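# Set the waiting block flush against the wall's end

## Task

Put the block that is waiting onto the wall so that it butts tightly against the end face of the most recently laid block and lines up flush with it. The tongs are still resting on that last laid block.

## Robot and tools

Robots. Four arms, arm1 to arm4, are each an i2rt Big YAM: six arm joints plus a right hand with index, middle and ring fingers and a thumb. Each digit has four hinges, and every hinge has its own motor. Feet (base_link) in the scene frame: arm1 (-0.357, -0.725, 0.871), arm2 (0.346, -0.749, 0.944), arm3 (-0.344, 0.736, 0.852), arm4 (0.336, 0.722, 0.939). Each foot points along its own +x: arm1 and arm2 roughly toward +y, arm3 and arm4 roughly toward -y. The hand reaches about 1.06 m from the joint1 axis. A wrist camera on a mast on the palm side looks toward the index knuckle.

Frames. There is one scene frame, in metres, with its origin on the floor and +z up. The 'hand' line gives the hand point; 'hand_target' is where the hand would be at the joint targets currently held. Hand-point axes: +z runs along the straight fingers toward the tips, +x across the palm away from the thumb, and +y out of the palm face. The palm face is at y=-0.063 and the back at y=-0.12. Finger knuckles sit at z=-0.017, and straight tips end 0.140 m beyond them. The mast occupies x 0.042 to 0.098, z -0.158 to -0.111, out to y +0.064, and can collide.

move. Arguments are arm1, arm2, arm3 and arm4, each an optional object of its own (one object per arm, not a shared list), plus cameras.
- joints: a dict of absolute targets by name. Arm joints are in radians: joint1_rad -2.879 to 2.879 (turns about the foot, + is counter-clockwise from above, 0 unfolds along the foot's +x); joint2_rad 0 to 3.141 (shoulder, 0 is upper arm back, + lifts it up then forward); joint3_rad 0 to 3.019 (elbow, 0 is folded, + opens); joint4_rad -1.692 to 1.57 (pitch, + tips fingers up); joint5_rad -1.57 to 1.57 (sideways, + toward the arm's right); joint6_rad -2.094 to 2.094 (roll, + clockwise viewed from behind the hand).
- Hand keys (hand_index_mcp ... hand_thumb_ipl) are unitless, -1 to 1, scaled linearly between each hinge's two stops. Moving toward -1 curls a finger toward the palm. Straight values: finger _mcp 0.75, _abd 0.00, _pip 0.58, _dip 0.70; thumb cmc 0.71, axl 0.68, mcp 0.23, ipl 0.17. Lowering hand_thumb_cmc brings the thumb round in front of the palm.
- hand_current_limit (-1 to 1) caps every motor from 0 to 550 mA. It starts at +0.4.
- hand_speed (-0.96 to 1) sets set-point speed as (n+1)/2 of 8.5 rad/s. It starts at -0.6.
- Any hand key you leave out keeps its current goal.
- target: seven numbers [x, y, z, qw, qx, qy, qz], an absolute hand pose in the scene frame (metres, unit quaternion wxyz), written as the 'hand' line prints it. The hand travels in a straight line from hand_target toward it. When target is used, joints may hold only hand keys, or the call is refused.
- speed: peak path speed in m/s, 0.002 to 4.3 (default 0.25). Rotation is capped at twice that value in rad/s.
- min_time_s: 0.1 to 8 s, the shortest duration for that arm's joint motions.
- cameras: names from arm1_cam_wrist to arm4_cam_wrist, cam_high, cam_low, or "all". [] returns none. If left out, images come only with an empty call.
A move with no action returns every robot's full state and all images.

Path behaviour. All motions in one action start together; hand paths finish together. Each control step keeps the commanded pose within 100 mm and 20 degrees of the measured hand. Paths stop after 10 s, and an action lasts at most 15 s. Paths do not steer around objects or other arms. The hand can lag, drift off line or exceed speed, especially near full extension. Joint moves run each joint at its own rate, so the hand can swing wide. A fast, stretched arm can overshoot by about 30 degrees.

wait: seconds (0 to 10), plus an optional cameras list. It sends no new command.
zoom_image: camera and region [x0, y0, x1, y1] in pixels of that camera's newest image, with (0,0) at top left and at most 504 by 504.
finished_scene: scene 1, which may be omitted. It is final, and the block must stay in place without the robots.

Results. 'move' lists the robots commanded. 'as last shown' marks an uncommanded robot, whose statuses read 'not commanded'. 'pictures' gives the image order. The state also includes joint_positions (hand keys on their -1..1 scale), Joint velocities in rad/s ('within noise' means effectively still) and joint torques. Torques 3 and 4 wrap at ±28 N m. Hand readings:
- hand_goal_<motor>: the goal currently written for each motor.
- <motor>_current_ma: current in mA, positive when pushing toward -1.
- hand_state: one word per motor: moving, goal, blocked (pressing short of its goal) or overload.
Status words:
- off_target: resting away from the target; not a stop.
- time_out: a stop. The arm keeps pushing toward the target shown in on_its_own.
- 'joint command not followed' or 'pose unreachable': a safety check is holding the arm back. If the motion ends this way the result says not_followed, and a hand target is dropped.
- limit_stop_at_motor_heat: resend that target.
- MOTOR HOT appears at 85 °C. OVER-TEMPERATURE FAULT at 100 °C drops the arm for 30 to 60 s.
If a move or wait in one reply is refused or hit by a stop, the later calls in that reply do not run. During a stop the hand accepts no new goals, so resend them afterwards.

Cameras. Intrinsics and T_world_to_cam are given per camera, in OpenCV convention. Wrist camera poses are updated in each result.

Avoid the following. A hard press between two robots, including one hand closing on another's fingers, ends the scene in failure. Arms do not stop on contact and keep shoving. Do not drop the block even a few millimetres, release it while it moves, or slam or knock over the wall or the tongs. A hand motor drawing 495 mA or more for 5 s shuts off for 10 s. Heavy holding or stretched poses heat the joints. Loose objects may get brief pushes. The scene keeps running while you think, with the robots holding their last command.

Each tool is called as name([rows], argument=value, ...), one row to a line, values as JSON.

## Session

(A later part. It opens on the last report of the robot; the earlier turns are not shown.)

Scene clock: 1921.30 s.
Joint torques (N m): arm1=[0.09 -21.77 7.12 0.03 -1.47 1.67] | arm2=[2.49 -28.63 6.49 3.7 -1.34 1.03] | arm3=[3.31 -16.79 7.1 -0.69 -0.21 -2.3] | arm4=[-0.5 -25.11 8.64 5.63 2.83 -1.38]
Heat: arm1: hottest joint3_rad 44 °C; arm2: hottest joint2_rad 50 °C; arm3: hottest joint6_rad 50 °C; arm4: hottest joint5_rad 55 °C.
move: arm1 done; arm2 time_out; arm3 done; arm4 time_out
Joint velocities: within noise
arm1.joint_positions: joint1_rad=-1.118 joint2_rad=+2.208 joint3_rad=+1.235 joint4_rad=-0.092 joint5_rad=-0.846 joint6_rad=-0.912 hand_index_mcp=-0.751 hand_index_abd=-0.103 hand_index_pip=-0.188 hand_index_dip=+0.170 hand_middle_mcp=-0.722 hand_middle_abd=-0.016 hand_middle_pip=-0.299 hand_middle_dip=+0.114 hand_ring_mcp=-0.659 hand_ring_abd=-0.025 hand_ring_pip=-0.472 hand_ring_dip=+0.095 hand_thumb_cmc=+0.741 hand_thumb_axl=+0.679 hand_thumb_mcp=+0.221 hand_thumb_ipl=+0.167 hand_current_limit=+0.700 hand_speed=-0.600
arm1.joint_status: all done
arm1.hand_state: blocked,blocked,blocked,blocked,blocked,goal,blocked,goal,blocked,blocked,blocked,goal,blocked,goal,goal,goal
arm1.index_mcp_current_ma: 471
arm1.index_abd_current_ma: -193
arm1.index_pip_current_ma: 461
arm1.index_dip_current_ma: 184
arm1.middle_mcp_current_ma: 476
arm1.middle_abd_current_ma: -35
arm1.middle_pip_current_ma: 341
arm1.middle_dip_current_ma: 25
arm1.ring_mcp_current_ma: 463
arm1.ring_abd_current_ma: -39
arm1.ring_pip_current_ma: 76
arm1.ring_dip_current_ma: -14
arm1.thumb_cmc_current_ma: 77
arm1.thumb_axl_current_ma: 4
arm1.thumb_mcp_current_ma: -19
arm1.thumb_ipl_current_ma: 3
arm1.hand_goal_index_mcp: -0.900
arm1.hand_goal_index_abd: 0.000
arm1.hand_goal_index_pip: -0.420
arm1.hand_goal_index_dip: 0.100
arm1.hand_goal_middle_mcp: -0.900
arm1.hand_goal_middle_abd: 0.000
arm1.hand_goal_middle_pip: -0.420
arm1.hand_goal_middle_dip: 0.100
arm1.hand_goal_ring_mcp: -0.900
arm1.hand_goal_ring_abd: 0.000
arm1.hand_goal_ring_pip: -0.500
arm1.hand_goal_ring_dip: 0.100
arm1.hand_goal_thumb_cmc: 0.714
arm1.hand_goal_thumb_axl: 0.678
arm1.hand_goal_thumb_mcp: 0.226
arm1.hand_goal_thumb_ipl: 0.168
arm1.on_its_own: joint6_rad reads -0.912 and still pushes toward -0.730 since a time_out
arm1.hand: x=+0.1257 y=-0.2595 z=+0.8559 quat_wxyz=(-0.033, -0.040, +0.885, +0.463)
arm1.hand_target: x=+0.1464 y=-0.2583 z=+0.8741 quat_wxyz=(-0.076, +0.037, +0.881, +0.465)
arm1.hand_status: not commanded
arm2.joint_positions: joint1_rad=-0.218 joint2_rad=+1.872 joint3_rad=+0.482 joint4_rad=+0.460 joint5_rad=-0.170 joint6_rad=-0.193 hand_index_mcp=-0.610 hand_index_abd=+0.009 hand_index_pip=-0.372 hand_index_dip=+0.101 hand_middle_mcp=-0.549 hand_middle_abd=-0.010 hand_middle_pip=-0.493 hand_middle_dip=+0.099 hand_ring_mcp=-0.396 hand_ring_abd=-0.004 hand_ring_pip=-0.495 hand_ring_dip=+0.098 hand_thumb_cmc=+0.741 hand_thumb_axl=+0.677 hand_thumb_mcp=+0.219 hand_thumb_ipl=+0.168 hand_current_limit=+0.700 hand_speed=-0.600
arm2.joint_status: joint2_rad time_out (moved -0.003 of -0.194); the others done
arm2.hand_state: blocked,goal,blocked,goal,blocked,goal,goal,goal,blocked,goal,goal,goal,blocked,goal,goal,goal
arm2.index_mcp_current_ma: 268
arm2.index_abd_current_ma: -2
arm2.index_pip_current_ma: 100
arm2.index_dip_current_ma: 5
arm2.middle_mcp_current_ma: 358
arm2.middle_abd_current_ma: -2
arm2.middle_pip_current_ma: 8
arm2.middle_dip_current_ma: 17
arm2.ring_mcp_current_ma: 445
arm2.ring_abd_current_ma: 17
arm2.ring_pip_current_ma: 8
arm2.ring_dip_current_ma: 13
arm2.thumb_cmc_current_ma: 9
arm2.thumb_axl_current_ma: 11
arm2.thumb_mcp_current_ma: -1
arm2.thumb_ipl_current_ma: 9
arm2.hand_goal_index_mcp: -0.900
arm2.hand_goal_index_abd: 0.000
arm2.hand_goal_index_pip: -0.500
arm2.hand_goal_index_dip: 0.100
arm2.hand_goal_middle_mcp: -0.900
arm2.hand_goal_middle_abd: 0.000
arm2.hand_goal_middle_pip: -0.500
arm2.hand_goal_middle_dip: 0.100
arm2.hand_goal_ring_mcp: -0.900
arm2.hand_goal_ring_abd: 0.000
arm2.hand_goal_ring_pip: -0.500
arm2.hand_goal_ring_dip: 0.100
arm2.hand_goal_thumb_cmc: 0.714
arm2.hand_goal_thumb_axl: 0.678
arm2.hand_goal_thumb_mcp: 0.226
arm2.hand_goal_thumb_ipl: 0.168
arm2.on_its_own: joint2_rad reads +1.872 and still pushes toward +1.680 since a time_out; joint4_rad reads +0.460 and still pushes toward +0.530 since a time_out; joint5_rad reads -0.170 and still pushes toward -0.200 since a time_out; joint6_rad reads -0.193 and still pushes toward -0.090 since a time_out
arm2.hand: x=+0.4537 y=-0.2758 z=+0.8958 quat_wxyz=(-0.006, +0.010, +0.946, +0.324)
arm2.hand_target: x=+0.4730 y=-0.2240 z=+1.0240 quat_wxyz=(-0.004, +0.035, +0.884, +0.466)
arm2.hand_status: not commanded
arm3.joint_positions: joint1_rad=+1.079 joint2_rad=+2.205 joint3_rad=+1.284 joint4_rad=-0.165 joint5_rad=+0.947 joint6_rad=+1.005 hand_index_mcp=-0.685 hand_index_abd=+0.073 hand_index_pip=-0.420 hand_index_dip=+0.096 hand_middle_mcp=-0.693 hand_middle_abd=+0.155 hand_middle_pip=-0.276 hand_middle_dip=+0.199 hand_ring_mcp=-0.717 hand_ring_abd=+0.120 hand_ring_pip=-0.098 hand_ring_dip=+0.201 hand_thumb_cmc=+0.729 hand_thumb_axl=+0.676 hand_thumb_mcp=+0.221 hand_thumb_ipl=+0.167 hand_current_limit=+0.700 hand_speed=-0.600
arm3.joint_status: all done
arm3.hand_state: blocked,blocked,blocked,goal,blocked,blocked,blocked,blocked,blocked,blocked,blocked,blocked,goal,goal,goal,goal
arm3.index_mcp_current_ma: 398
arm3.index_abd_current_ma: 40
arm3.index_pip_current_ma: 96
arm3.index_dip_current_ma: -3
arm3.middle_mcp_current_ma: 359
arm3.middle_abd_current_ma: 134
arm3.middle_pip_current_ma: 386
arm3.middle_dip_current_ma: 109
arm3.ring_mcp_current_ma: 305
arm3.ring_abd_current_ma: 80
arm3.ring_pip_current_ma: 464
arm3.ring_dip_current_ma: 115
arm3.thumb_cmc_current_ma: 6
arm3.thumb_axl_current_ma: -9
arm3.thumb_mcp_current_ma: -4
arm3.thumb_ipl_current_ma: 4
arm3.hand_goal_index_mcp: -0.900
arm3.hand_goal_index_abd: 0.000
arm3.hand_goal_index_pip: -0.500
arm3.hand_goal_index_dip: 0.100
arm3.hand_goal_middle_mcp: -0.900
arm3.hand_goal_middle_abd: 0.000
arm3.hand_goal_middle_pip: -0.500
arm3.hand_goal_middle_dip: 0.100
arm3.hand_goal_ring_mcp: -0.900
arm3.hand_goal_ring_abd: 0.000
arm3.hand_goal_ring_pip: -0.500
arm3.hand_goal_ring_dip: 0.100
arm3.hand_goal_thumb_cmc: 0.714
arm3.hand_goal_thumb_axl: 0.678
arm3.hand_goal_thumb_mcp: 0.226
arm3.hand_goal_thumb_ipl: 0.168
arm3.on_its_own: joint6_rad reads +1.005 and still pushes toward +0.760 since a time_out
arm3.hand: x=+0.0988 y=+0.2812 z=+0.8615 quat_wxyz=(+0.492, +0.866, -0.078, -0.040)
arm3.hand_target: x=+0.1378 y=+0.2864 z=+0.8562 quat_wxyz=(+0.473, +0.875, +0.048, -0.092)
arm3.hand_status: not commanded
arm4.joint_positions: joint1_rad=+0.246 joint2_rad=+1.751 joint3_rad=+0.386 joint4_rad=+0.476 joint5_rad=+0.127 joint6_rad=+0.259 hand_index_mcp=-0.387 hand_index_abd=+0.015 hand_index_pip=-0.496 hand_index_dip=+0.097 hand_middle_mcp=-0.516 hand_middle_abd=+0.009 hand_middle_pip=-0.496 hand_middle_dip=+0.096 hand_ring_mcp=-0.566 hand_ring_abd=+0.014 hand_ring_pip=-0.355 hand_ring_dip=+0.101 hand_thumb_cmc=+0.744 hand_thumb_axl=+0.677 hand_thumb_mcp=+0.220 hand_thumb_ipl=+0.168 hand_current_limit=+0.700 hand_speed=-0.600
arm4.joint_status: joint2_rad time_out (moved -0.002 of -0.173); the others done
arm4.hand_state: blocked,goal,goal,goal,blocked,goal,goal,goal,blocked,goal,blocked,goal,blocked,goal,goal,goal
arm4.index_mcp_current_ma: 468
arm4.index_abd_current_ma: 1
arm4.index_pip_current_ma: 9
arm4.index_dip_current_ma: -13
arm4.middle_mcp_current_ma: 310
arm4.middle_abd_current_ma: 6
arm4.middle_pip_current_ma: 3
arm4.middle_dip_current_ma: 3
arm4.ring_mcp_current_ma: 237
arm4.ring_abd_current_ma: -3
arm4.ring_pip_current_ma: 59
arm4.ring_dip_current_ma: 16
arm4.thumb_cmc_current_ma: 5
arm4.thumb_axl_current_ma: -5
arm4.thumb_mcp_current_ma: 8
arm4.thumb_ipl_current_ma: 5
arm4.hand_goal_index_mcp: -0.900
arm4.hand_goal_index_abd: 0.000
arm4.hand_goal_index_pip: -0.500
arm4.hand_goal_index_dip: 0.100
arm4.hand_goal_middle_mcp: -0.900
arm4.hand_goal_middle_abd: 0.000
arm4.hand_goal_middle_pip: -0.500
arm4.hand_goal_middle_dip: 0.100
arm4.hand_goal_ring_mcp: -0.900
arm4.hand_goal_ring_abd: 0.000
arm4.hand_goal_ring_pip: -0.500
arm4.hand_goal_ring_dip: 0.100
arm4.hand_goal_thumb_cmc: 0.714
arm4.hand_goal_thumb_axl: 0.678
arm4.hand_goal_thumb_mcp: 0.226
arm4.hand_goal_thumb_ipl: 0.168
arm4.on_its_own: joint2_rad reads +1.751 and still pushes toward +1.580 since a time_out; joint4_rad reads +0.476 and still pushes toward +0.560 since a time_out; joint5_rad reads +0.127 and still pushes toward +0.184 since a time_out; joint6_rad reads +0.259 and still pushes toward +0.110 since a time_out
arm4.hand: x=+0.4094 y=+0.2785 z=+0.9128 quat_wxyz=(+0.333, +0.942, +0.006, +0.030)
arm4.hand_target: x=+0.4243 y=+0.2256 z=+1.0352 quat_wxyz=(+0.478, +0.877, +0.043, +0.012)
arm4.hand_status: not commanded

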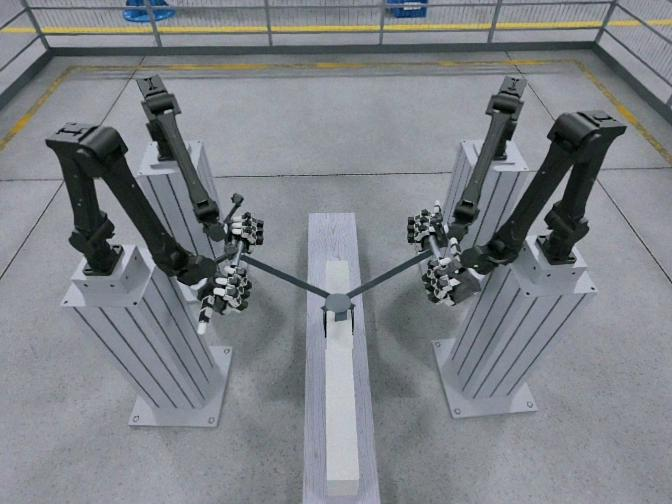

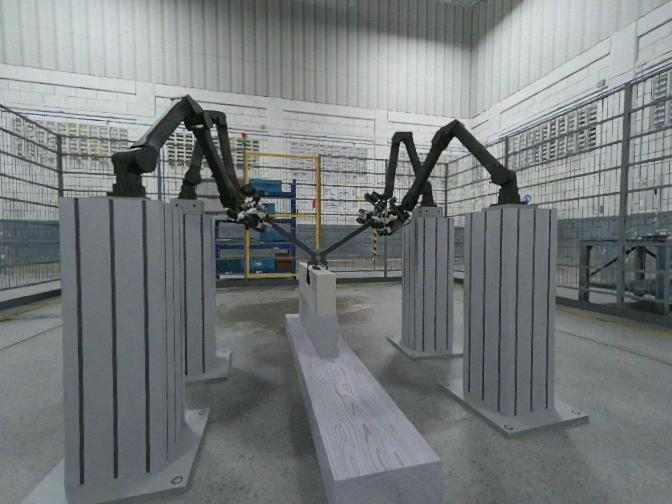

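move(arm1={"joints": {"joint1_rad": -1.14, "joint2_rad": 2.145, "joint3_rad": 1.215}, "min_time_s": 3}, arm2={"joints": {"joint1_rad": -0.22, "joint2_rad": 1.65, "joint3_rad": 0.485}, "min_time_s": 3}, arm3={"joints": {"joint1_rad": 1.095, "joint2_rad": 2.235, "joint3_rad": 1.335}, "min_time_s": 3}, arm4={"joints": {"joint1_rad": 0.235, "joint2_rad": 1.60, "joint3_rad": 0.485}, "min_time_s": 3}, cameras=["cam_high", "cam_low"])

zoom_image(camera="cam_high", region=[315, 310, 365, 370])

zoom_image(camera="cam_low", region=[295, 255, 345, 325])

Scene clock: 1934.00 s.
Joint torques (N m): arm1=[-1.49 -22.95 4.72 0.13 -1.75 1.67] | arm2=[1.96 -29.8 3.26 3.96 -1.44 1.02] | arm3=[2.55 -15.15 9.33 -0.64 -0.19 -2.3] | arm4=[-0.5 -23.53 11.84 5.67 2.8 -1.39]
Heat: arm1: hottest joint3_rad 44 °C; arm2: hottest joint2_rad 52 °C; arm3: hottest joint6_rad 50 °C; arm4: hottest joint5_rad 55 °C.
move: arm1 done; arm2 time_out; arm3 done; arm4 time_out
Joint velocities: within noise
arm1.joint_positions: joint1_rad=-1.115 joint2_rad=+2.193 joint3_rad=+1.229 joint4_rad=-0.095 joint5_rad=-0.840 joint6_rad=-0.912 hand_index_mcp=-0.753 hand_index_abd=-0.102 hand_index_pip=-0.189 hand_index_dip=+0.164 hand_middle_mcp=-0.723 hand_middle_abd=-0.014 hand_middle_pip=-0.301 hand_middle_dip=+0.114 hand_ring_mcp=-0.659 hand_ring_abd=-0.024 hand_ring_pip=-0.472 hand_ring_dip=+0.095 hand_thumb_cmc=+0.740 hand_thumb_axl=+0.679 hand_thumb_mcp=+0.221 hand_thumb_ipl=+0.167 hand_current_limit=+0.700 hand_speed=-0.600
arm1.joint_status: all done
arm1.hand_state: blocked,blocked,blocked,blocked,blocked,goal,blocked,goal,blocked,blocked,blocked,goal,blocked,goal,goal,goal
arm1.index_mcp_current_ma: 460
arm1.index_abd_current_ma: -188
arm1.index_pip_current_ma: 469
arm1.index_dip_current_ma: 154
arm1.middle_mcp_current_ma: 474
arm1.middle_abd_current_ma: -34
arm1.middle_pip_current_ma: 332
arm1.middle_dip_current_ma: 23
arm1.ring_mcp_current_ma: 463
arm1.ring_abd_current_ma: -33
arm1.ring_pip_current_ma: 73
arm1.ring_dip_current_ma: -13
arm1.thumb_cmc_current_ma: 65
arm1.thumb_axl_current_ma: -6
arm1.thumb_mcp_current_ma: -17
arm1.thumb_ipl_current_ma: 9
arm1.hand_goal_index_mcp: -0.900
arm1.hand_goal_index_abd: 0.000
arm1.hand_goal_index_pip: -0.420
arm1.hand_goal_index_dip: 0.100
arm1.hand_goal_middle_mcp: -0.900
arm1.hand_goal_middle_abd: 0.000
arm1.hand_goal_middle_pip: -0.420
arm1.hand_goal_middle_dip: 0.100
arm1.hand_goal_ring_mcp: -0.900
arm1.hand_goal_ring_abd: 0.000
arm1.hand_goal_ring_pip: -0.500
arm1.hand_goal_ring_dip: 0.100
arm1.hand_goal_thumb_cmc: 0.714
arm1.hand_goal_thumb_axl: 0.678
arm1.hand_goal_thumb_mcp: 0.226
arm1.hand_goal_thumb_ipl: 0.168
arm1.on_its_own: joint6_rad reads -0.912 and still pushes toward -0.730 since a time_out
arm1.hand: x=+0.1248 y=-0.2587 z=+0.8621 quat_wxyz=(-0.030, -0.042, +0.885, +0.462)
arm1.hand_target: x=+0.1468 y=-0.2736 z=+0.8802 quat_wxyz=(-0.073, +0.047, +0.881, +0.464)
arm1.hand_status: not commanded
arm2.joint_positions: joint1_rad=-0.214 joint2_rad=+1.853 joint3_rad=+0.476 joint4_rad=+0.453 joint5_rad=-0.167 joint6_rad=-0.193 hand_index_mcp=-0.611 hand_index_abd=+0.011 hand_index_pip=-0.387 hand_index_dip=+0.101 hand_middle_mcp=-0.548 hand_middle_abd=-0.027 hand_middle_pip=-0.493 hand_middle_dip=+0.099 hand_ring_mcp=-0.395 hand_ring_abd=-0.002 hand_ring_pip=-0.495 hand_ring_dip=+0.098 hand_thumb_cmc=+0.741 hand_thumb_axl=+0.677 hand_thumb_mcp=+0.219 hand_thumb_ipl=+0.168 hand_current_limit=+0.700 hand_speed=-0.600
arm2.joint_status: joint2_rad time_out (moved -0.019 of -0.222); the others done
arm2.hand_state: blocked,goal,blocked,goal,blocked,blocked,goal,goal,blocked,goal,goal,goal,blocked,goal,goal,goal
arm2.index_mcp_current_ma: 273
arm2.index_abd_current_ma: -14
arm2.index_pip_current_ma: 77
arm2.index_dip_current_ma: -3
arm2.middle_mcp_current_ma: 354
arm2.middle_abd_current_ma: -32
arm2.middle_pip_current_ma: 29
arm2.middle_dip_current_ma: 3
arm2.ring_mcp_current_ma: 455
arm2.ring_abd_current_ma: -6
arm2.ring_pip_current_ma: 11
arm2.ring_dip_current_ma: -11
arm2.thumb_cmc_current_ma: 22
arm2.thumb_axl_current_ma: 9
arm2.thumb_mcp_current_ma: 0
arm2.thumb_ipl_current_ma: -4
arm2.hand_goal_index_mcp: -0.900
arm2.hand_goal_index_abd: 0.000
arm2.hand_goal_index_pip: -0.500
arm2.hand_goal_index_dip: 0.100
arm2.hand_goal_middle_mcp: -0.900
arm2.hand_goal_middle_abd: 0.000
arm2.hand_goal_middle_pip: -0.500
arm2.hand_goal_middle_dip: 0.100
arm2.hand_goal_ring_mcp: -0.900
arm2.hand_goal_ring_abd: 0.000
arm2.hand_goal_ring_pip: -0.500
arm2.hand_goal_ring_dip: 0.100
arm2.hand_goal_thumb_cmc: 0.714
arm2.hand_goal_thumb_axl: 0.678
arm2.hand_goal_thumb_mcp: 0.226
arm2.hand_goal_thumb_ipl: 0.168
arm2.on_its_own: joint2_rad reads +1.853 and still pushes toward +1.650 since a time_out; joint4_rad reads +0.453 and still pushes toward +0.530 since a time_out; joint5_rad reads -0.167 and still pushes toward -0.200 since a time_out; joint6_rad reads -0.193 and still pushes toward -0.090 since a time_out
arm2.hand: x=+0.4522 y=-0.2761 z=+0.9014 quat_wxyz=(-0.005, +0.009, +0.945, +0.327)
arm2.hand_target: x=+0.4680 y=-0.2428 z=+1.0193 quat_wxyz=(-0.006, +0.036, +0.888, +0.458)
arm2.hand_status: not commanded
arm3.joint_positions: joint1_rad=+1.076 joint2_rad=+2.205 joint3_rad=+1.285 joint4_rad=-0.165 joint5_rad=+0.946 joint6_rad=+1.005 hand_index_mcp=-0.685 hand_index_abd=+0.072 hand_index_pip=-0.419 hand_index_dip=+0.096 hand_middle_mcp=-0.693 hand_middle_abd=+0.155 hand_middle_pip=-0.276 hand_middle_dip=+0.199 hand_ring_mcp=-0.717 hand_ring_abd=+0.120 hand_ring_pip=-0.098 hand_ring_dip=+0.201 hand_thumb_cmc=+0.729 hand_thumb_axl=+0.676 hand_thumb_mcp=+0.221 hand_thumb_ipl=+0.167 hand_current_limit=+0.700 hand_speed=-0.600
arm3.joint_status: all done
arm3.hand_state: blocked,blocked,blocked,goal,blocked,blocked,blocked,blocked,blocked,blocked,blocked,blocked,goal,goal,goal,goal
arm3.index_mcp_current_ma: 397
arm3.index_abd_current_ma: 38
arm3.index_pip_current_ma: 93
arm3.index_dip_current_ma: -3
arm3.middle_mcp_current_ma: 360
arm3.middle_abd_current_ma: 128
arm3.middle_pip_current_ma: 384
arm3.middle_dip_current_ma: 108
arm3.ring_mcp_current_ma: 300
arm3.ring_abd_current_ma: 80
arm3.ring_pip_current_ma: 461
arm3.ring_dip_current_ma: 111
arm3.thumb_cmc_current_ma: 13
arm3.thumb_axl_current_ma: -10
arm3.thumb_mcp_current_ma: -4
arm3.thumb_ipl_current_ma: 10
arm3.hand_goal_index_mcp: -0.900
arm3.hand_goal_index_abd: 0.000
arm3.hand_goal_index_pip: -0.500
arm3.hand_goal_index_dip: 0.100
arm3.hand_goal_middle_mcp: -0.900
arm3.hand_goal_middle_abd: 0.000
arm3.hand_goal_middle_pip: -0.500
arm3.hand_goal_middle_dip: 0.100
arm3.hand_goal_ring_mcp: -0.900
arm3.hand_goal_ring_abd: 0.000
arm3.hand_goal_ring_pip: -0.500
arm3.hand_goal_ring_dip: 0.100
arm3.hand_goal_thumb_cmc: 0.714
arm3.hand_goal_thumb_axl: 0.678
arm3.hand_goal_thumb_mcp: 0.226
arm3.hand_goal_thumb_ipl: 0.168
arm3.on_its_own: joint6_rad reads +1.005 and still pushes toward +0.760 since a time_out
arm3.hand: x=+0.0980 y=+0.2798 z=+0.8618 quat_wxyz=(+0.492, +0.866, -0.079, -0.040)
arm3.hand_target: x=+0.1417 y=+0.2773 z=+0.8555 quat_wxyz=(+0.475, +0.875, +0.040, -0.089)
arm3.hand_status: not commanded
arm4.joint_positions: joint1_rad=+0.246 joint2_rad=+1.749 joint3_rad=+0.389 joint4_rad=+0.476 joint5_rad=+0.127 joint6_rad=+0.259 hand_index_mcp=-0.387 hand_index_abd=+0.015 hand_index_pip=-0.496 hand_index_dip=+0.097 hand_middle_mcp=-0.517 hand_middle_abd=+0.011 hand_middle_pip=-0.496 hand_middle_dip=+0.096 hand_ring_mcp=-0.566 hand_ring_abd=+0.014 hand_ring_pip=-0.355 hand_ring_dip=+0.101 hand_thumb_cmc=+0.744 hand_thumb_axl=+0.677 hand_thumb_mcp=+0.220 hand_thumb_ipl=+0.168 hand_current_limit=+0.700 hand_speed=-0.600
arm4.joint_status: joint2_rad time_out (moved -0.002 of -0.151); joint3_rad time_out (moved +0.003 of +0.099); the others done
arm4.hand_state: blocked,goal,goal,goal,blocked,goal,goal,goal,blocked,goal,blocked,goal,blocked,goal,goal,goal
arm4.index_mcp_current_ma: 460
arm4.index_abd_current_ma: -17
arm4.index_pip_current_ma: 7
arm4.index_dip_current_ma: -5
arm4.middle_mcp_current_ma: 309
arm4.middle_abd_current_ma: -6
arm4.middle_pip_current_ma: 7
arm4.middle_dip_current_ma: -8
arm4.ring_mcp_current_ma: 232
arm4.ring_abd_current_ma: -8
arm4.ring_pip_current_ma: 58
arm4.ring_dip_current_ma: -11
arm4.thumb_cmc_current_ma: 3
arm4.thumb_axl_current_ma: 6
arm4.thumb_mcp_current_ma: 14
arm4.thumb_ipl_current_ma: 9
arm4.hand_goal_index_mcp: -0.900
arm4.hand_goal_index_abd: 0.000
arm4.hand_goal_index_pip: -0.500
arm4.hand_goal_index_dip: 0.100
arm4.hand_goal_middle_mcp: -0.900
arm4.hand_goal_middle_abd: 0.000
arm4.hand_goal_middle_pip: -0.500
arm4.hand_goal_middle_dip: 0.100
arm4.hand_goal_ring_mcp: -0.900
arm4.hand_goal_ring_abd: 0.000
arm4.hand_goal_ring_pip: -0.500
arm4.hand_goal_ring_dip: 0.100
arm4.hand_goal_thumb_cmc: 0.714
arm4.hand_goal_thumb_axl: 0.678
arm4.hand_goal_thumb_mcp: 0.226
arm4.hand_goal_thumb_ipl: 0.168
arm4.on_its_own: joint2_rad reads +1.749 and still pushes toward +1.600 since a time_out; joint3_rad reads +0.389 and still pushes toward +0.485 since a time_out; joint4_rad reads +0.476 and still pushes toward +0.560 since a time_out; joint5_rad reads +0.127 and still pushes toward +0.184 since a time_out; joint6_rad reads +0.259 and still pushes toward +0.110 since a time_out
arm4.hand: x=+0.4101 y=+0.2766 z=+0.9146 quat_wxyz=(+0.336, +0.941, +0.006, +0.031)
arm4.hand_target: x=+0.4291 y=+0.2106 z=+1.0417 quat_wxyz=(+0.487, +0.872, +0.042, +0.014)
arm4.hand_status: not commanded

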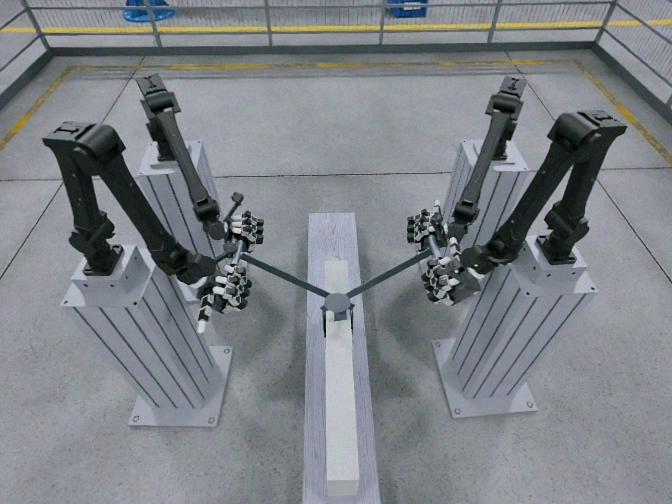

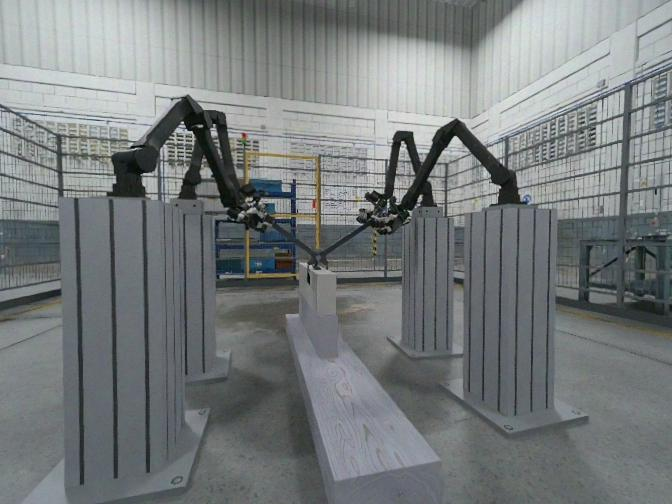

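Scaled by 8.400 from the camera's image (finer frame: 960x720).

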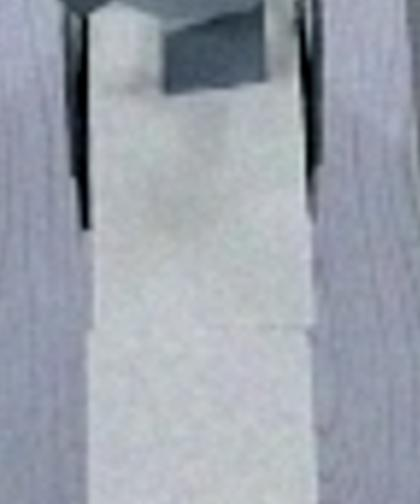

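Scaled by 7.200 from the camera's image (finer frame: 960x720).

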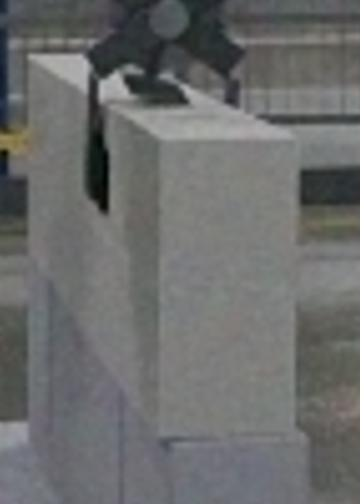

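move(arm1={"joints": {"joint1_rad": -1.15, "joint2_rad": 2.10, "joint3_rad": 1.20}, "min_time_s": 3}, arm2={"joints": {"joint1_rad": -0.22, "joint2_rad": 1.605, "joint3_rad": 0.465}, "min_time_s": 3}, arm3={"joints": {"joint1_rad": 1.085, "joint2_rad": 2.215, "joint3_rad": 1.35}, "min_time_s": 3}, arm4={"joints": {"joint1_rad": 0.235, "joint2_rad": 1.58, "joint3_rad": 0.50}, "min_time_s": 3}, cameras=["cam_high", "cam_low"])

zoom_image(camera="cam_high", region=[315, 310, 365, 370])

zoom_image(camera="cam_low", region=[295, 255, 345, 325])

Scene clock: 1944.50 s.
Joint torques (N m): arm1=[-2.02 -25.29 5.27 0.18 -2.27 1.68] | arm2=[1.32 -31.74 3.19 4.1 -1.69 1] | arm3=[2.61 -17.08 9.58 -0.61 0.18 -2.31] | arm4=[-0.67 -25.11 11.56 6.38 2.8 -1.4]
Heat: arm1: hottest joint3_rad 43 °C; arm2: hottest joint2_rad 52 °C; arm3: hottest joint6_rad 50 °C; arm4: hottest joint5_rad 55 °C.
move: arm1 done; arm2 time_out; arm3 done; arm4 time_out
Joint velocities: within noise
arm1.joint_positions: joint1_rad=-1.119 joint2_rad=+2.177 joint3_rad=+1.207 joint4_rad=-0.095 joint5_rad=-0.828 joint6_rad=-0.912 hand_index_mcp=-0.755 hand_index_abd=-0.098 hand_index_pip=-0.196 hand_index_dip=+0.151 hand_middle_mcp=-0.725 hand_middle_abd=-0.009 hand_middle_pip=-0.307 hand_middle_dip=+0.113 hand_ring_mcp=-0.661 hand_ring_abd=-0.021 hand_ring_pip=-0.472 hand_ring_dip=+0.095 hand_thumb_cmc=+0.740 hand_thumb_axl=+0.679 hand_thumb_mcp=+0.221 hand_thumb_ipl=+0.167 hand_current_limit=+0.700 hand_speed=-0.600
arm1.joint_status: all done
arm1.hand_state: blocked,blocked,blocked,blocked,blocked,goal,blocked,goal,blocked,blocked,blocked,goal,blocked,goal,goal,goal
arm1.index_mcp_current_ma: 466
arm1.index_abd_current_ma: -180
arm1.index_pip_current_ma: 464
arm1.index_dip_current_ma: 124
arm1.middle_mcp_current_ma: 476
arm1.middle_abd_current_ma: -23
arm1.middle_pip_current_ma: 309
arm1.middle_dip_current_ma: 30
arm1.ring_mcp_current_ma: 461
arm1.ring_abd_current_ma: -33
arm1.ring_pip_current_ma: 72
arm1.ring_dip_current_ma: -10
arm1.thumb_cmc_current_ma: 70
arm1.thumb_axl_current_ma: 14
arm1.thumb_mcp_current_ma: -12
arm1.thumb_ipl_current_ma: 3
arm1.hand_goal_index_mcp: -0.900
arm1.hand_goal_index_abd: 0.000
arm1.hand_goal_index_pip: -0.420
arm1.hand_goal_index_dip: 0.100
arm1.hand_goal_middle_mcp: -0.900
arm1.hand_goal_middle_abd: 0.000
arm1.hand_goal_middle_pip: -0.420
arm1.hand_goal_middle_dip: 0.100
arm1.hand_goal_ring_mcp: -0.900
arm1.hand_goal_ring_abd: 0.000
arm1.hand_goal_ring_pip: -0.500
arm1.hand_goal_ring_dip: 0.100
arm1.hand_goal_thumb_cmc: 0.714
arm1.hand_goal_thumb_axl: 0.678
arm1.hand_goal_thumb_mcp: 0.226
arm1.hand_goal_thumb_ipl: 0.168
arm1.on_its_own: joint6_rad reads -0.912 and still pushes toward -0.730 since a time_out
arm1.hand: x=+0.1215 y=-0.2642 z=+0.8620 quat_wxyz=(-0.028, -0.037, +0.888, +0.457)
arm1.hand_target: x=+0.1505 y=-0.2795 z=+0.9028 quat_wxyz=(-0.059, +0.046, +0.879, +0.471)
arm1.hand_status: not commanded
arm2.joint_positions: joint1_rad=-0.209 joint2_rad=+1.837 joint3_rad=+0.456 joint4_rad=+0.448 joint5_rad=-0.162 joint6_rad=-0.193 hand_index_mcp=-0.620 hand_index_abd=+0.012 hand_index_pip=-0.412 hand_index_dip=+0.101 hand_middle_mcp=-0.547 hand_middle_abd=-0.041 hand_middle_pip=-0.493 hand_middle_dip=+0.099 hand_ring_mcp=-0.391 hand_ring_abd=+0.000 hand_ring_pip=-0.494 hand_ring_dip=+0.098 hand_thumb_cmc=+0.741 hand_thumb_axl=+0.677 hand_thumb_mcp=+0.219 hand_thumb_ipl=+0.168 hand_current_limit=+0.700 hand_speed=-0.600
arm2.joint_status: joint2_rad time_out (moved -0.015 of -0.248); the others done
arm2.hand_state: blocked,goal,blocked,goal,blocked,blocked,goal,goal,blocked,goal,goal,goal,blocked,goal,goal,goal
arm2.index_mcp_current_ma: 253
arm2.index_abd_current_ma: 0
arm2.index_pip_current_ma: 41
arm2.index_dip_current_ma: -1
arm2.middle_mcp_current_ma: 359
arm2.middle_abd_current_ma: -25
arm2.middle_pip_current_ma: 5
arm2.middle_dip_current_ma: 4
arm2.ring_mcp_current_ma: 465
arm2.ring_abd_current_ma: -11
arm2.ring_pip_current_ma: 15
arm2.ring_dip_current_ma: 16
arm2.thumb_cmc_current_ma: 2
arm2.thumb_axl_current_ma: -2
arm2.thumb_mcp_current_ma: 10
arm2.thumb_ipl_current_ma: 11
arm2.hand_goal_index_mcp: -0.900
arm2.hand_goal_index_abd: 0.000
arm2.hand_goal_index_pip: -0.500
arm2.hand_goal_index_dip: 0.100
arm2.hand_goal_middle_mcp: -0.900
arm2.hand_goal_middle_abd: 0.000
arm2.hand_goal_middle_pip: -0.500
arm2.hand_goal_middle_dip: 0.100
arm2.hand_goal_ring_mcp: -0.900
arm2.hand_goal_ring_abd: 0.000
arm2.hand_goal_ring_pip: -0.500
arm2.hand_goal_ring_dip: 0.100
arm2.hand_goal_thumb_cmc: 0.714
arm2.hand_goal_thumb_axl: 0.678
arm2.hand_goal_thumb_mcp: 0.226
arm2.hand_goal_thumb_ipl: 0.168
arm2.on_its_own: joint2_rad reads +1.837 and still pushes toward +1.605 since a time_out; joint4_rad reads +0.448 and still pushes toward +0.530 since a time_out; joint5_rad reads -0.162 and still pushes toward -0.200 since a time_out; joint6_rad reads -0.193 and still pushes toward -0.090 since a time_out
arm2.hand: x=+0.4484 y=-0.2837 z=+0.9015 quat_wxyz=(-0.004, +0.007, +0.947, +0.322)
arm2.hand_target: x=+0.4661 y=-0.2489 z=+1.0334 quat_wxyz=(-0.004, +0.035, +0.883, +0.468)
arm2.hand_status: not commanded
arm3.joint_positions: joint1_rad=+1.065 joint2_rad=+2.203 joint3_rad=+1.298 joint4_rad=-0.166 joint5_rad=+0.937 joint6_rad=+1.005 hand_index_mcp=-0.691 hand_index_abd=+0.069 hand_index_pip=-0.413 hand_index_dip=+0.096 hand_middle_mcp=-0.699 hand_middle_abd=+0.149 hand_middle_pip=-0.279 hand_middle_dip=+0.198 hand_ring_mcp=-0.720 hand_ring_abd=+0.117 hand_ring_pip=-0.110 hand_ring_dip=+0.196 hand_thumb_cmc=+0.729 hand_thumb_axl=+0.676 hand_thumb_mcp=+0.221 hand_thumb_ipl=+0.167 hand_current_limit=+0.700 hand_speed=-0.600
arm3.joint_status: all done
arm3.hand_state: blocked,blocked,blocked,goal,blocked,blocked,blocked,blocked,blocked,blocked,blocked,blocked,goal,goal,goal,goal
arm3.index_mcp_current_ma: 381
arm3.index_abd_current_ma: 34
arm3.index_pip_current_ma: 105
arm3.index_dip_current_ma: 2
arm3.middle_mcp_current_ma: 346
arm3.middle_abd_current_ma: 117
arm3.middle_pip_current_ma: 378
arm3.middle_dip_current_ma: 107
arm3.ring_mcp_current_ma: 296
arm3.ring_abd_current_ma: 75
arm3.ring_pip_current_ma: 464
arm3.ring_dip_current_ma: 104
arm3.thumb_cmc_current_ma: 12
arm3.thumb_axl_current_ma: -3
arm3.thumb_mcp_current_ma: -4
arm3.thumb_ipl_current_ma: 6
arm3.hand_goal_index_mcp: -0.900
arm3.hand_goal_index_abd: 0.000
arm3.hand_goal_index_pip: -0.500
arm3.hand_goal_index_dip: 0.100
arm3.hand_goal_middle_mcp: -0.900
arm3.hand_goal_middle_abd: 0.000
arm3.hand_goal_middle_pip: -0.500
arm3.hand_goal_middle_dip: 0.100
arm3.hand_goal_ring_mcp: -0.900
arm3.hand_goal_ring_abd: 0.000
arm3.hand_goal_ring_pip: -0.500
arm3.hand_goal_ring_dip: 0.100
arm3.hand_goal_thumb_cmc: 0.714
arm3.hand_goal_thumb_axl: 0.678
arm3.hand_goal_thumb_mcp: 0.226
arm3.hand_goal_thumb_ipl: 0.168
arm3.on_its_own: joint6_rad reads +1.005 and still pushes toward +0.760 since a time_out
arm3.hand: x=+0.0980 y=+0.2722 z=+0.8651 quat_wxyz=(+0.491, +0.866, -0.086, -0.035)
arm3.hand_target: x=+0.1441 y=+0.2687 z=+0.8733 quat_wxyz=(+0.482, +0.872, +0.028, -0.078)
arm3.hand_status: not commanded
arm4.joint_positions: joint1_rad=+0.243 joint2_rad=+1.749 joint3_rad=+0.409 joint4_rad=+0.459 joint5_rad=+0.127 joint6_rad=+0.259 hand_index_mcp=-0.386 hand_index_abd=+0.015 hand_index_pip=-0.496 hand_index_dip=+0.097 hand_middle_mcp=-0.515 hand_middle_abd=+0.019 hand_middle_pip=-0.496 hand_middle_dip=+0.096 hand_ring_mcp=-0.565 hand_ring_abd=+0.014 hand_ring_pip=-0.370 hand_ring_dip=+0.101 hand_thumb_cmc=+0.744 hand_thumb_axl=+0.677 hand_thumb_mcp=+0.220 hand_thumb_ipl=+0.168 hand_current_limit=+0.700 hand_speed=-0.600
arm4.joint_status: joint2_rad time_out (moved +0.000 of -0.169); joint3_rad time_out (moved +0.021 of +0.111); the others done
arm4.hand_state: blocked,goal,goal,goal,blocked,goal,goal,goal,blocked,goal,blocked,goal,blocked,goal,goal,goal
arm4.index_mcp_current_ma: 472
arm4.index_abd_current_ma: -1
arm4.index_pip_current_ma: 9
arm4.index_dip_current_ma: 0
arm4.middle_mcp_current_ma: 305
arm4.middle_abd_current_ma: -2
arm4.middle_pip_current_ma: 18
arm4.middle_dip_current_ma: -7
arm4.ring_mcp_current_ma: 242
arm4.ring_abd_current_ma: -12
arm4.ring_pip_current_ma: 54
arm4.ring_dip_current_ma: -18
arm4.thumb_cmc_current_ma: 14
arm4.thumb_axl_current_ma: 13
arm4.thumb_mcp_current_ma: 5
arm4.thumb_ipl_current_ma: -9
arm4.hand_goal_index_mcp: -0.900
arm4.hand_goal_index_abd: 0.000
arm4.hand_goal_index_pip: -0.500
arm4.hand_goal_index_dip: 0.100
arm4.hand_goal_middle_mcp: -0.900
arm4.hand_goal_middle_abd: 0.000
arm4.hand_goal_middle_pip: -0.500
arm4.hand_goal_middle_dip: 0.100
arm4.hand_goal_ring_mcp: -0.900
arm4.hand_goal_ring_abd: 0.000
arm4.hand_goal_ring_pip: -0.500
arm4.hand_goal_ring_dip: 0.100
arm4.hand_goal_thumb_cmc: 0.714
arm4.hand_goal_thumb_axl: 0.678
arm4.hand_goal_thumb_mcp: 0.226
arm4.hand_goal_thumb_ipl: 0.168
arm4.on_its_own: joint2_rad reads +1.749 and still pushes toward +1.580 since a time_out; joint3_rad reads +0.409 and still pushes toward +0.500 since a time_out; joint4_rad reads +0.459 and still pushes toward +0.560 since a time_out; joint5_rad reads +0.127 and still pushes toward +0.184 since a time_out; joint6_rad reads +0.259 and still pushes toward +0.110 since a time_out
arm4.hand: x=+0.4110 y=+0.2686 z=+0.9170 quat_wxyz=(+0.337, +0.941, +0.004, +0.031)
arm4.hand_target: x=+0.4312 y=+0.2047 z=+1.0579 quat_wxyz=(+0.501, +0.864, +0.040, +0.018)
arm4.hand_status: not commanded

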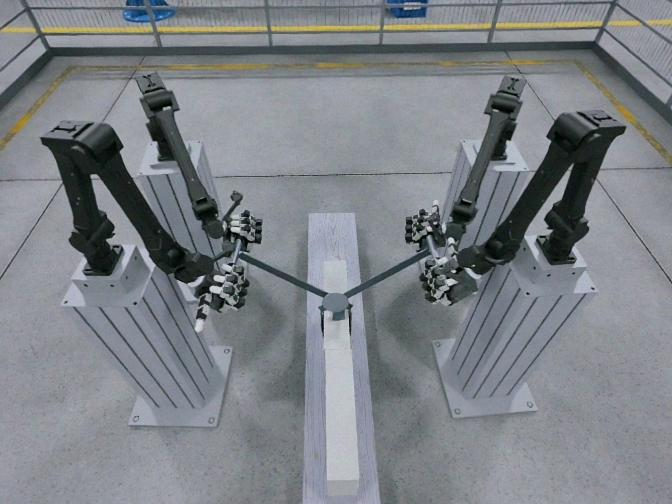

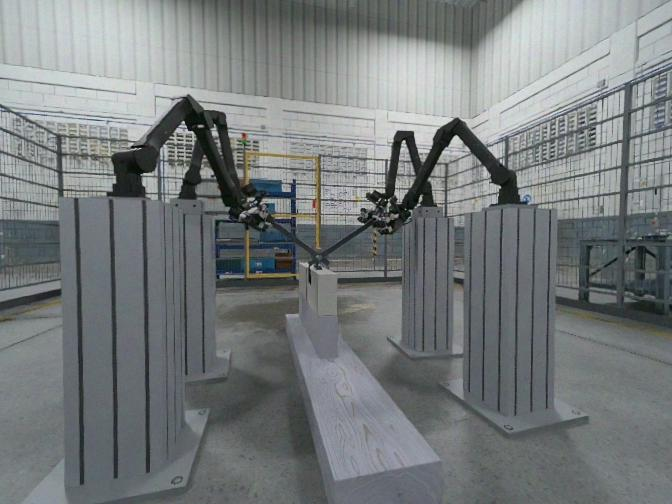

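Scaled by 8.400 from the camera's image (finer frame: 960x720).

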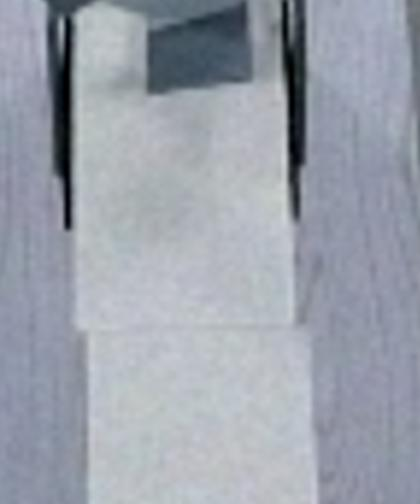

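Scaled by 7.200 from the camera's image (finer frame: 960x720).

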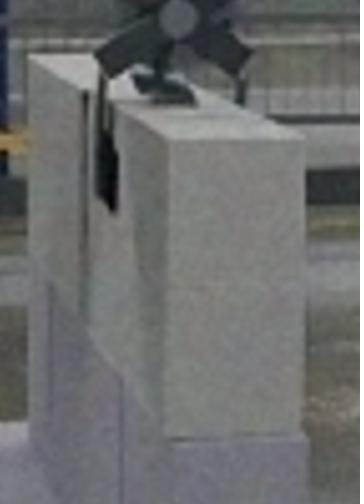

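zoom_image(camera="cam_high", region=[315, 255, 365, 315])

zoom_image(camera="cam_high", region=[320, 335, 360, 365])

Scaled by 8.400 from the camera's image (finer frame: 960x720).

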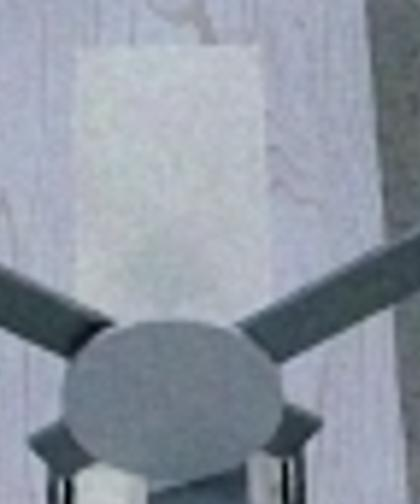

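Scaled by 12.600 from the camera's image (finer frame: 960x720).

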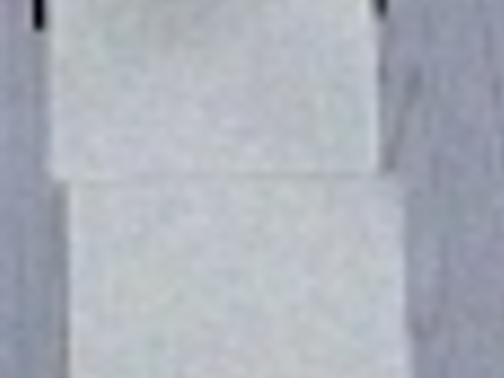

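move(arm1={"joints": {"joint1_rad": -1.14, "joint2_rad": 2.12, "joint3_rad": 1.225}, "min_time_s": 3}, arm2={"joints": {"joint1_rad": -0.22, "joint2_rad": 1.63, "joint3_rad": 0.495}, "min_time_s": 3}, arm3={"joints": {"joint1_rad": 1.09, "joint2_rad": 2.195, "joint3_rad": 1.325}, "min_time_s": 3}, arm4={"joints": {"joint1_rad": 0.235, "joint2_rad": 1.56, "joint3_rad": 0.465}, "min_time_s": 3}, cameras=["cam_high", "cam_low"])

zoom_image(camera="cam_high", region=[320, 335, 360, 365])

zoom_image(camera="cam_low", region=[295, 255, 345, 325])

Scene clock: 1962.23 s.
Joint torques (N m): arm1=[-1.2 -23.59 7.5 0.16 -2.28 1.69] | arm2=[2.08 -29.92 5.34 4.08 -1.65 1.03] | arm3=[3.31 -18.84 7.69 -0.57 0.27 -2.31] | arm4=[-0.09 -27.05 8.5 6.45 2.79 -1.4]
Heat: arm1: hottest joint5_rad 45 °C; arm2: hottest joint2_rad 51 °C; arm3: hottest joint6_rad 50 °C; arm4: hottest joint5_rad 55 °C.
move: arm1 done; arm2 time_out; arm3 done; arm4 time_out
Joint velocities: within noise
arm1.joint_positions: joint1_rad=-1.119 joint2_rad=+2.177 joint3_rad=+1.207 joint4_rad=-0.095 joint5_rad=-0.828 joint6_rad=-0.912 hand_index_mcp=-0.755 hand_index_abd=-0.098 hand_index_pip=-0.196 hand_index_dip=+0.151 hand_middle_mcp=-0.725 hand_middle_abd=-0.009 hand_middle_pip=-0.307 hand_middle_dip=+0.113 hand_ring_mcp=-0.661 hand_ring_abd=-0.021 hand_ring_pip=-0.472 hand_ring_dip=+0.095 hand_thumb_cmc=+0.740 hand_thumb_axl=+0.679 hand_thumb_mcp=+0.221 hand_thumb_ipl=+0.167 hand_current_limit=+0.700 hand_speed=-0.600
arm1.joint_status: all done
arm1.hand_state: blocked,blocked,blocked,blocked,blocked,goal,blocked,goal,blocked,blocked,blocked,goal,blocked,goal,goal,goal
arm1.index_mcp_current_ma: 454
arm1.index_abd_current_ma: -172
arm1.index_pip_current_ma: 468
arm1.index_dip_current_ma: 120
arm1.middle_mcp_current_ma: 484
arm1.middle_abd_current_ma: -24
arm1.middle_pip_current_ma: 320
arm1.middle_dip_current_ma: 21
arm1.ring_mcp_current_ma: 459
arm1.ring_abd_current_ma: -36
arm1.ring_pip_current_ma: 85
arm1.ring_dip_current_ma: -11
arm1.thumb_cmc_current_ma: 69
arm1.thumb_axl_current_ma: -7
arm1.thumb_mcp_current_ma: -10
arm1.thumb_ipl_current_ma: 0
arm1.hand_goal_index_mcp: -0.900
arm1.hand_goal_index_abd: 0.000
arm1.hand_goal_index_pip: -0.420
arm1.hand_goal_index_dip: 0.100
arm1.hand_goal_middle_mcp: -0.900
arm1.hand_goal_middle_abd: 0.000
arm1.hand_goal_middle_pip: -0.420
arm1.hand_goal_middle_dip: 0.100
arm1.hand_goal_ring_mcp: -0.900
arm1.hand_goal_ring_abd: 0.000
arm1.hand_goal_ring_pip: -0.500
arm1.hand_goal_ring_dip: 0.100
arm1.hand_goal_thumb_cmc: 0.714
arm1.hand_goal_thumb_axl: 0.678
arm1.hand_goal_thumb_mcp: 0.226
arm1.hand_goal_thumb_ipl: 0.168
arm1.on_its_own: joint6_rad reads -0.912 and still pushes toward -0.730 since a time_out
arm1.hand: x=+0.1215 y=-0.2642 z=+0.8620 quat_wxyz=(-0.028, -0.037, +0.888, +0.457)
arm1.hand_target: x=+0.1529 y=-0.2706 z=+0.8999 quat_wxyz=(-0.060, +0.040, +0.878, +0.472)
arm1.hand_status: not commanded
arm2.joint_positions: joint1_rad=-0.209 joint2_rad=+1.837 joint3_rad=+0.457 joint4_rad=+0.448 joint5_rad=-0.162 joint6_rad=-0.193 hand_index_mcp=-0.620 hand_index_abd=+0.012 hand_index_pip=-0.412 hand_index_dip=+0.101 hand_middle_mcp=-0.547 hand_middle_abd=-0.041 hand_middle_pip=-0.493 hand_middle_dip=+0.099 hand_ring_mcp=-0.392 hand_ring_abd=+0.000 hand_ring_pip=-0.494 hand_ring_dip=+0.098 hand_thumb_cmc=+0.741 hand_thumb_axl=+0.677 hand_thumb_mcp=+0.219 hand_thumb_ipl=+0.168 hand_current_limit=+0.700 hand_speed=-0.600
arm2.joint_status: joint2_rad time_out (moved +0.000 of -0.207); the others done
arm2.hand_state: blocked,goal,blocked,goal,blocked,blocked,goal,goal,blocked,goal,goal,goal,blocked,goal,goal,goal
arm2.index_mcp_current_ma: 260
arm2.index_abd_current_ma: -2
arm2.index_pip_current_ma: 50
arm2.index_dip_current_ma: -1
arm2.middle_mcp_current_ma: 346
arm2.middle_abd_current_ma: -30
arm2.middle_pip_current_ma: -10
arm2.middle_dip_current_ma: 1
arm2.ring_mcp_current_ma: 449
arm2.ring_abd_current_ma: -4
arm2.ring_pip_current_ma: 8
arm2.ring_dip_current_ma: 11
arm2.thumb_cmc_current_ma: 0
arm2.thumb_axl_current_ma: -13
arm2.thumb_mcp_current_ma: -14
arm2.thumb_ipl_current_ma: -3
arm2.hand_goal_index_mcp: -0.900
arm2.hand_goal_index_abd: 0.000
arm2.hand_goal_index_pip: -0.500
arm2.hand_goal_index_dip: 0.100
arm2.hand_goal_middle_mcp: -0.900
arm2.hand_goal_middle_abd: 0.000
arm2.hand_goal_middle_pip: -0.500
arm2.hand_goal_middle_dip: 0.100
arm2.hand_goal_ring_mcp: -0.900
arm2.hand_goal_ring_abd: 0.000
arm2.hand_goal_ring_pip: -0.500
arm2.hand_goal_ring_dip: 0.100
arm2.hand_goal_thumb_cmc: 0.714
arm2.hand_goal_thumb_axl: 0.678
arm2.hand_goal_thumb_mcp: 0.226
arm2.hand_goal_thumb_ipl: 0.168
arm2.on_its_own: joint2_rad reads +1.837 and still pushes toward +1.630 since a time_out; joint4_rad reads +0.448 and still pushes toward +0.530 since a time_out; joint5_rad reads -0.162 and still pushes toward -0.200 since a time_out; joint6_rad reads -0.193 and still pushes toward -0.090 since a time_out
arm2.hand: x=+0.4486 y=-0.2835 z=+0.9016 quat_wxyz=(-0.004, +0.007, +0.947, +0.322)
arm2.hand_target: x=+0.4693 y=-0.2378 z=+1.0334 quat_wxyz=(-0.003, +0.034, +0.882, +0.471)
arm2.hand_status: not commanded
arm3.joint_positions: joint1_rad=+1.065 joint2_rad=+2.202 joint3_rad=+1.298 joint4_rad=-0.167 joint5_rad=+0.935 joint6_rad=+1.005 hand_index_mcp=-0.691 hand_index_abd=+0.069 hand_index_pip=-0.412 hand_index_dip=+0.096 hand_middle_mcp=-0.699 hand_middle_abd=+0.148 hand_middle_pip=-0.279 hand_middle_dip=+0.198 hand_ring_mcp=-0.720 hand_ring_abd=+0.116 hand_ring_pip=-0.111 hand_ring_dip=+0.196 hand_thumb_cmc=+0.729 hand_thumb_axl=+0.676 hand_thumb_mcp=+0.221 hand_thumb_ipl=+0.167 hand_current_limit=+0.700 hand_speed=-0.600
arm3.joint_status: all done
arm3.hand_state: blocked,blocked,blocked,goal,blocked,blocked,blocked,blocked,blocked,blocked,blocked,blocked,goal,goal,goal,goal
arm3.index_mcp_current_ma: 384
arm3.index_abd_current_ma: 34
arm3.index_pip_current_ma: 108
arm3.index_dip_current_ma: 5
arm3.middle_mcp_current_ma: 344
arm3.middle_abd_current_ma: 118
arm3.middle_pip_current_ma: 378
arm3.middle_dip_current_ma: 106
arm3.ring_mcp_current_ma: 297
arm3.ring_abd_current_ma: 75
arm3.ring_pip_current_ma: 461
arm3.ring_dip_current_ma: 104
arm3.thumb_cmc_current_ma: 9
arm3.thumb_axl_current_ma: -6
arm3.thumb_mcp_current_ma: -2
arm3.thumb_ipl_current_ma: 6
arm3.hand_goal_index_mcp: -0.900
arm3.hand_goal_index_abd: 0.000
arm3.hand_goal_index_pip: -0.500
arm3.hand_goal_index_dip: 0.100
arm3.hand_goal_middle_mcp: -0.900
arm3.hand_goal_middle_abd: 0.000
arm3.hand_goal_middle_pip: -0.500
arm3.hand_goal_middle_dip: 0.100
arm3.hand_goal_ring_mcp: -0.900
arm3.hand_goal_ring_abd: 0.000
arm3.hand_goal_ring_pip: -0.500
arm3.hand_goal_ring_dip: 0.100
arm3.hand_goal_thumb_cmc: 0.714
arm3.hand_goal_thumb_axl: 0.678
arm3.hand_goal_thumb_mcp: 0.226
arm3.hand_goal_thumb_ipl: 0.168
arm3.on_its_own: joint6_rad reads +1.005 and still pushes toward +0.760 since a time_out
arm3.hand: x=+0.0982 y=+0.2722 z=+0.8654 quat_wxyz=(+0.490, +0.867, -0.086, -0.034)
arm3.hand_target: x=+0.1401 y=+0.2746 z=+0.8768 quat_wxyz=(+0.481, +0.873, +0.031, -0.079)
arm3.hand_status: not commanded
arm4.joint_positions: joint1_rad=+0.243 joint2_rad=+1.749 joint3_rad=+0.409 joint4_rad=+0.459 joint5_rad=+0.127 joint6_rad=+0.259 hand_index_mcp=-0.386 hand_index_abd=+0.015 hand_index_pip=-0.496 hand_index_dip=+0.097 hand_middle_mcp=-0.515 hand_middle_abd=+0.019 hand_middle_pip=-0.496 hand_middle_dip=+0.096 hand_ring_mcp=-0.565 hand_ring_abd=+0.014 hand_ring_pip=-0.370 hand_ring_dip=+0.101 hand_thumb_cmc=+0.744 hand_thumb_axl=+0.677 hand_thumb_mcp=+0.220 hand_thumb_ipl=+0.168 hand_current_limit=+0.700 hand_speed=-0.600
arm4.joint_status: joint2_rad time_out (moved +0.000 of -0.189); the others done
arm4.hand_state: blocked,goal,goal,goal,blocked,goal,goal,goal,blocked,goal,blocked,goal,blocked,goal,goal,goal
arm4.index_mcp_current_ma: 464
arm4.index_abd_current_ma: -8
arm4.index_pip_current_ma: 1
arm4.index_dip_current_ma: -3
arm4.middle_mcp_current_ma: 296
arm4.middle_abd_current_ma: 10
arm4.middle_pip_current_ma: 11
arm4.middle_dip_current_ma: 5
arm4.ring_mcp_current_ma: 239
arm4.ring_abd_current_ma: 1
arm4.ring_pip_current_ma: 53
arm4.ring_dip_current_ma: 3
arm4.thumb_cmc_current_ma: 1
arm4.thumb_axl_current_ma: 11
arm4.thumb_mcp_current_ma: -5
arm4.thumb_ipl_current_ma: 1
arm4.hand_goal_index_mcp: -0.900
arm4.hand_goal_index_abd: 0.000
arm4.hand_goal_index_pip: -0.500
arm4.hand_goal_index_dip: 0.100
arm4.hand_goal_middle_mcp: -0.900
arm4.hand_goal_middle_abd: 0.000
arm4.hand_goal_middle_pip: -0.500
arm4.hand_goal_middle_dip: 0.100
arm4.hand_goal_ring_mcp: -0.900
arm4.hand_goal_ring_abd: 0.000
arm4.hand_goal_ring_pip: -0.500
arm4.hand_goal_ring_dip: 0.100
arm4.hand_goal_thumb_cmc: 0.714
arm4.hand_goal_thumb_axl: 0.678
arm4.hand_goal_thumb_mcp: 0.226
arm4.hand_goal_thumb_ipl: 0.168
arm4.on_its_own: joint2_rad reads +1.749 and still pushes toward +1.560 since a time_out; joint4_rad reads +0.459 and still pushes toward +0.560 since a time_out; joint5_rad reads +0.127 and still pushes toward +0.184 since a time_out; joint6_rad reads +0.259 and still pushes toward +0.110 since a time_out
arm4.hand: x=+0.4110 y=+0.2686 z=+0.9170 quat_wxyz=(+0.337, +0.941, +0.004, +0.031)
arm4.hand_target: x=+0.4271 y=+0.2174 z=+1.0531 quat_wxyz=(+0.495, +0.868, +0.040, +0.017)
arm4.hand_status: not commanded

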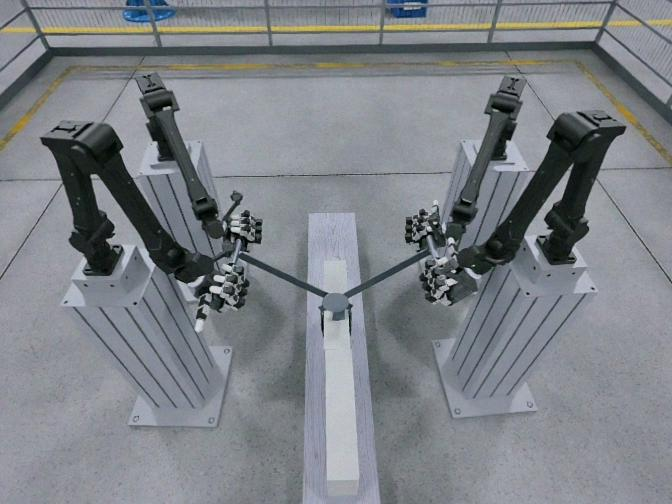

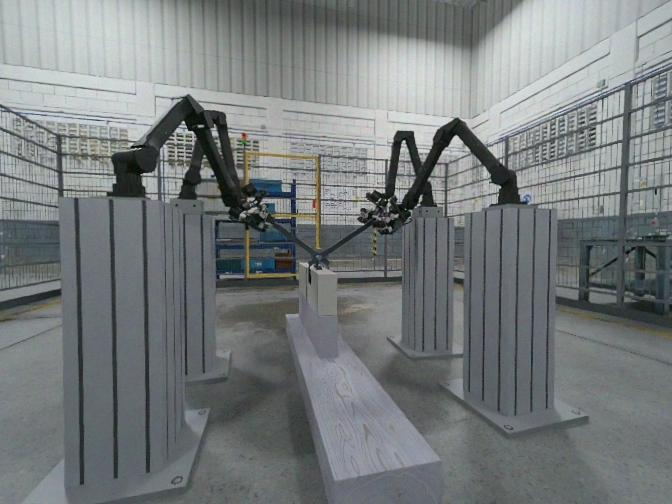

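Scaled by 12.600 from the camera's image (finer frame: 960x720).

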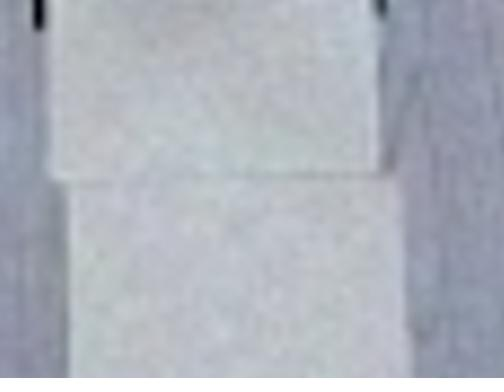

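Scaled by 7.200 from the camera's image (finer frame: 960x720).

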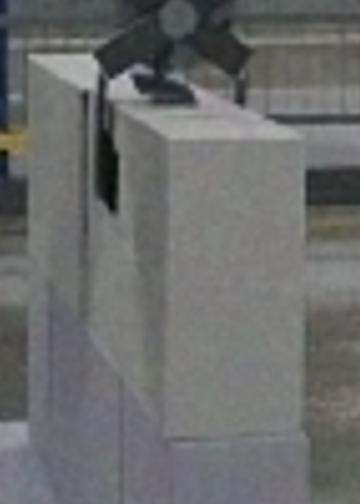

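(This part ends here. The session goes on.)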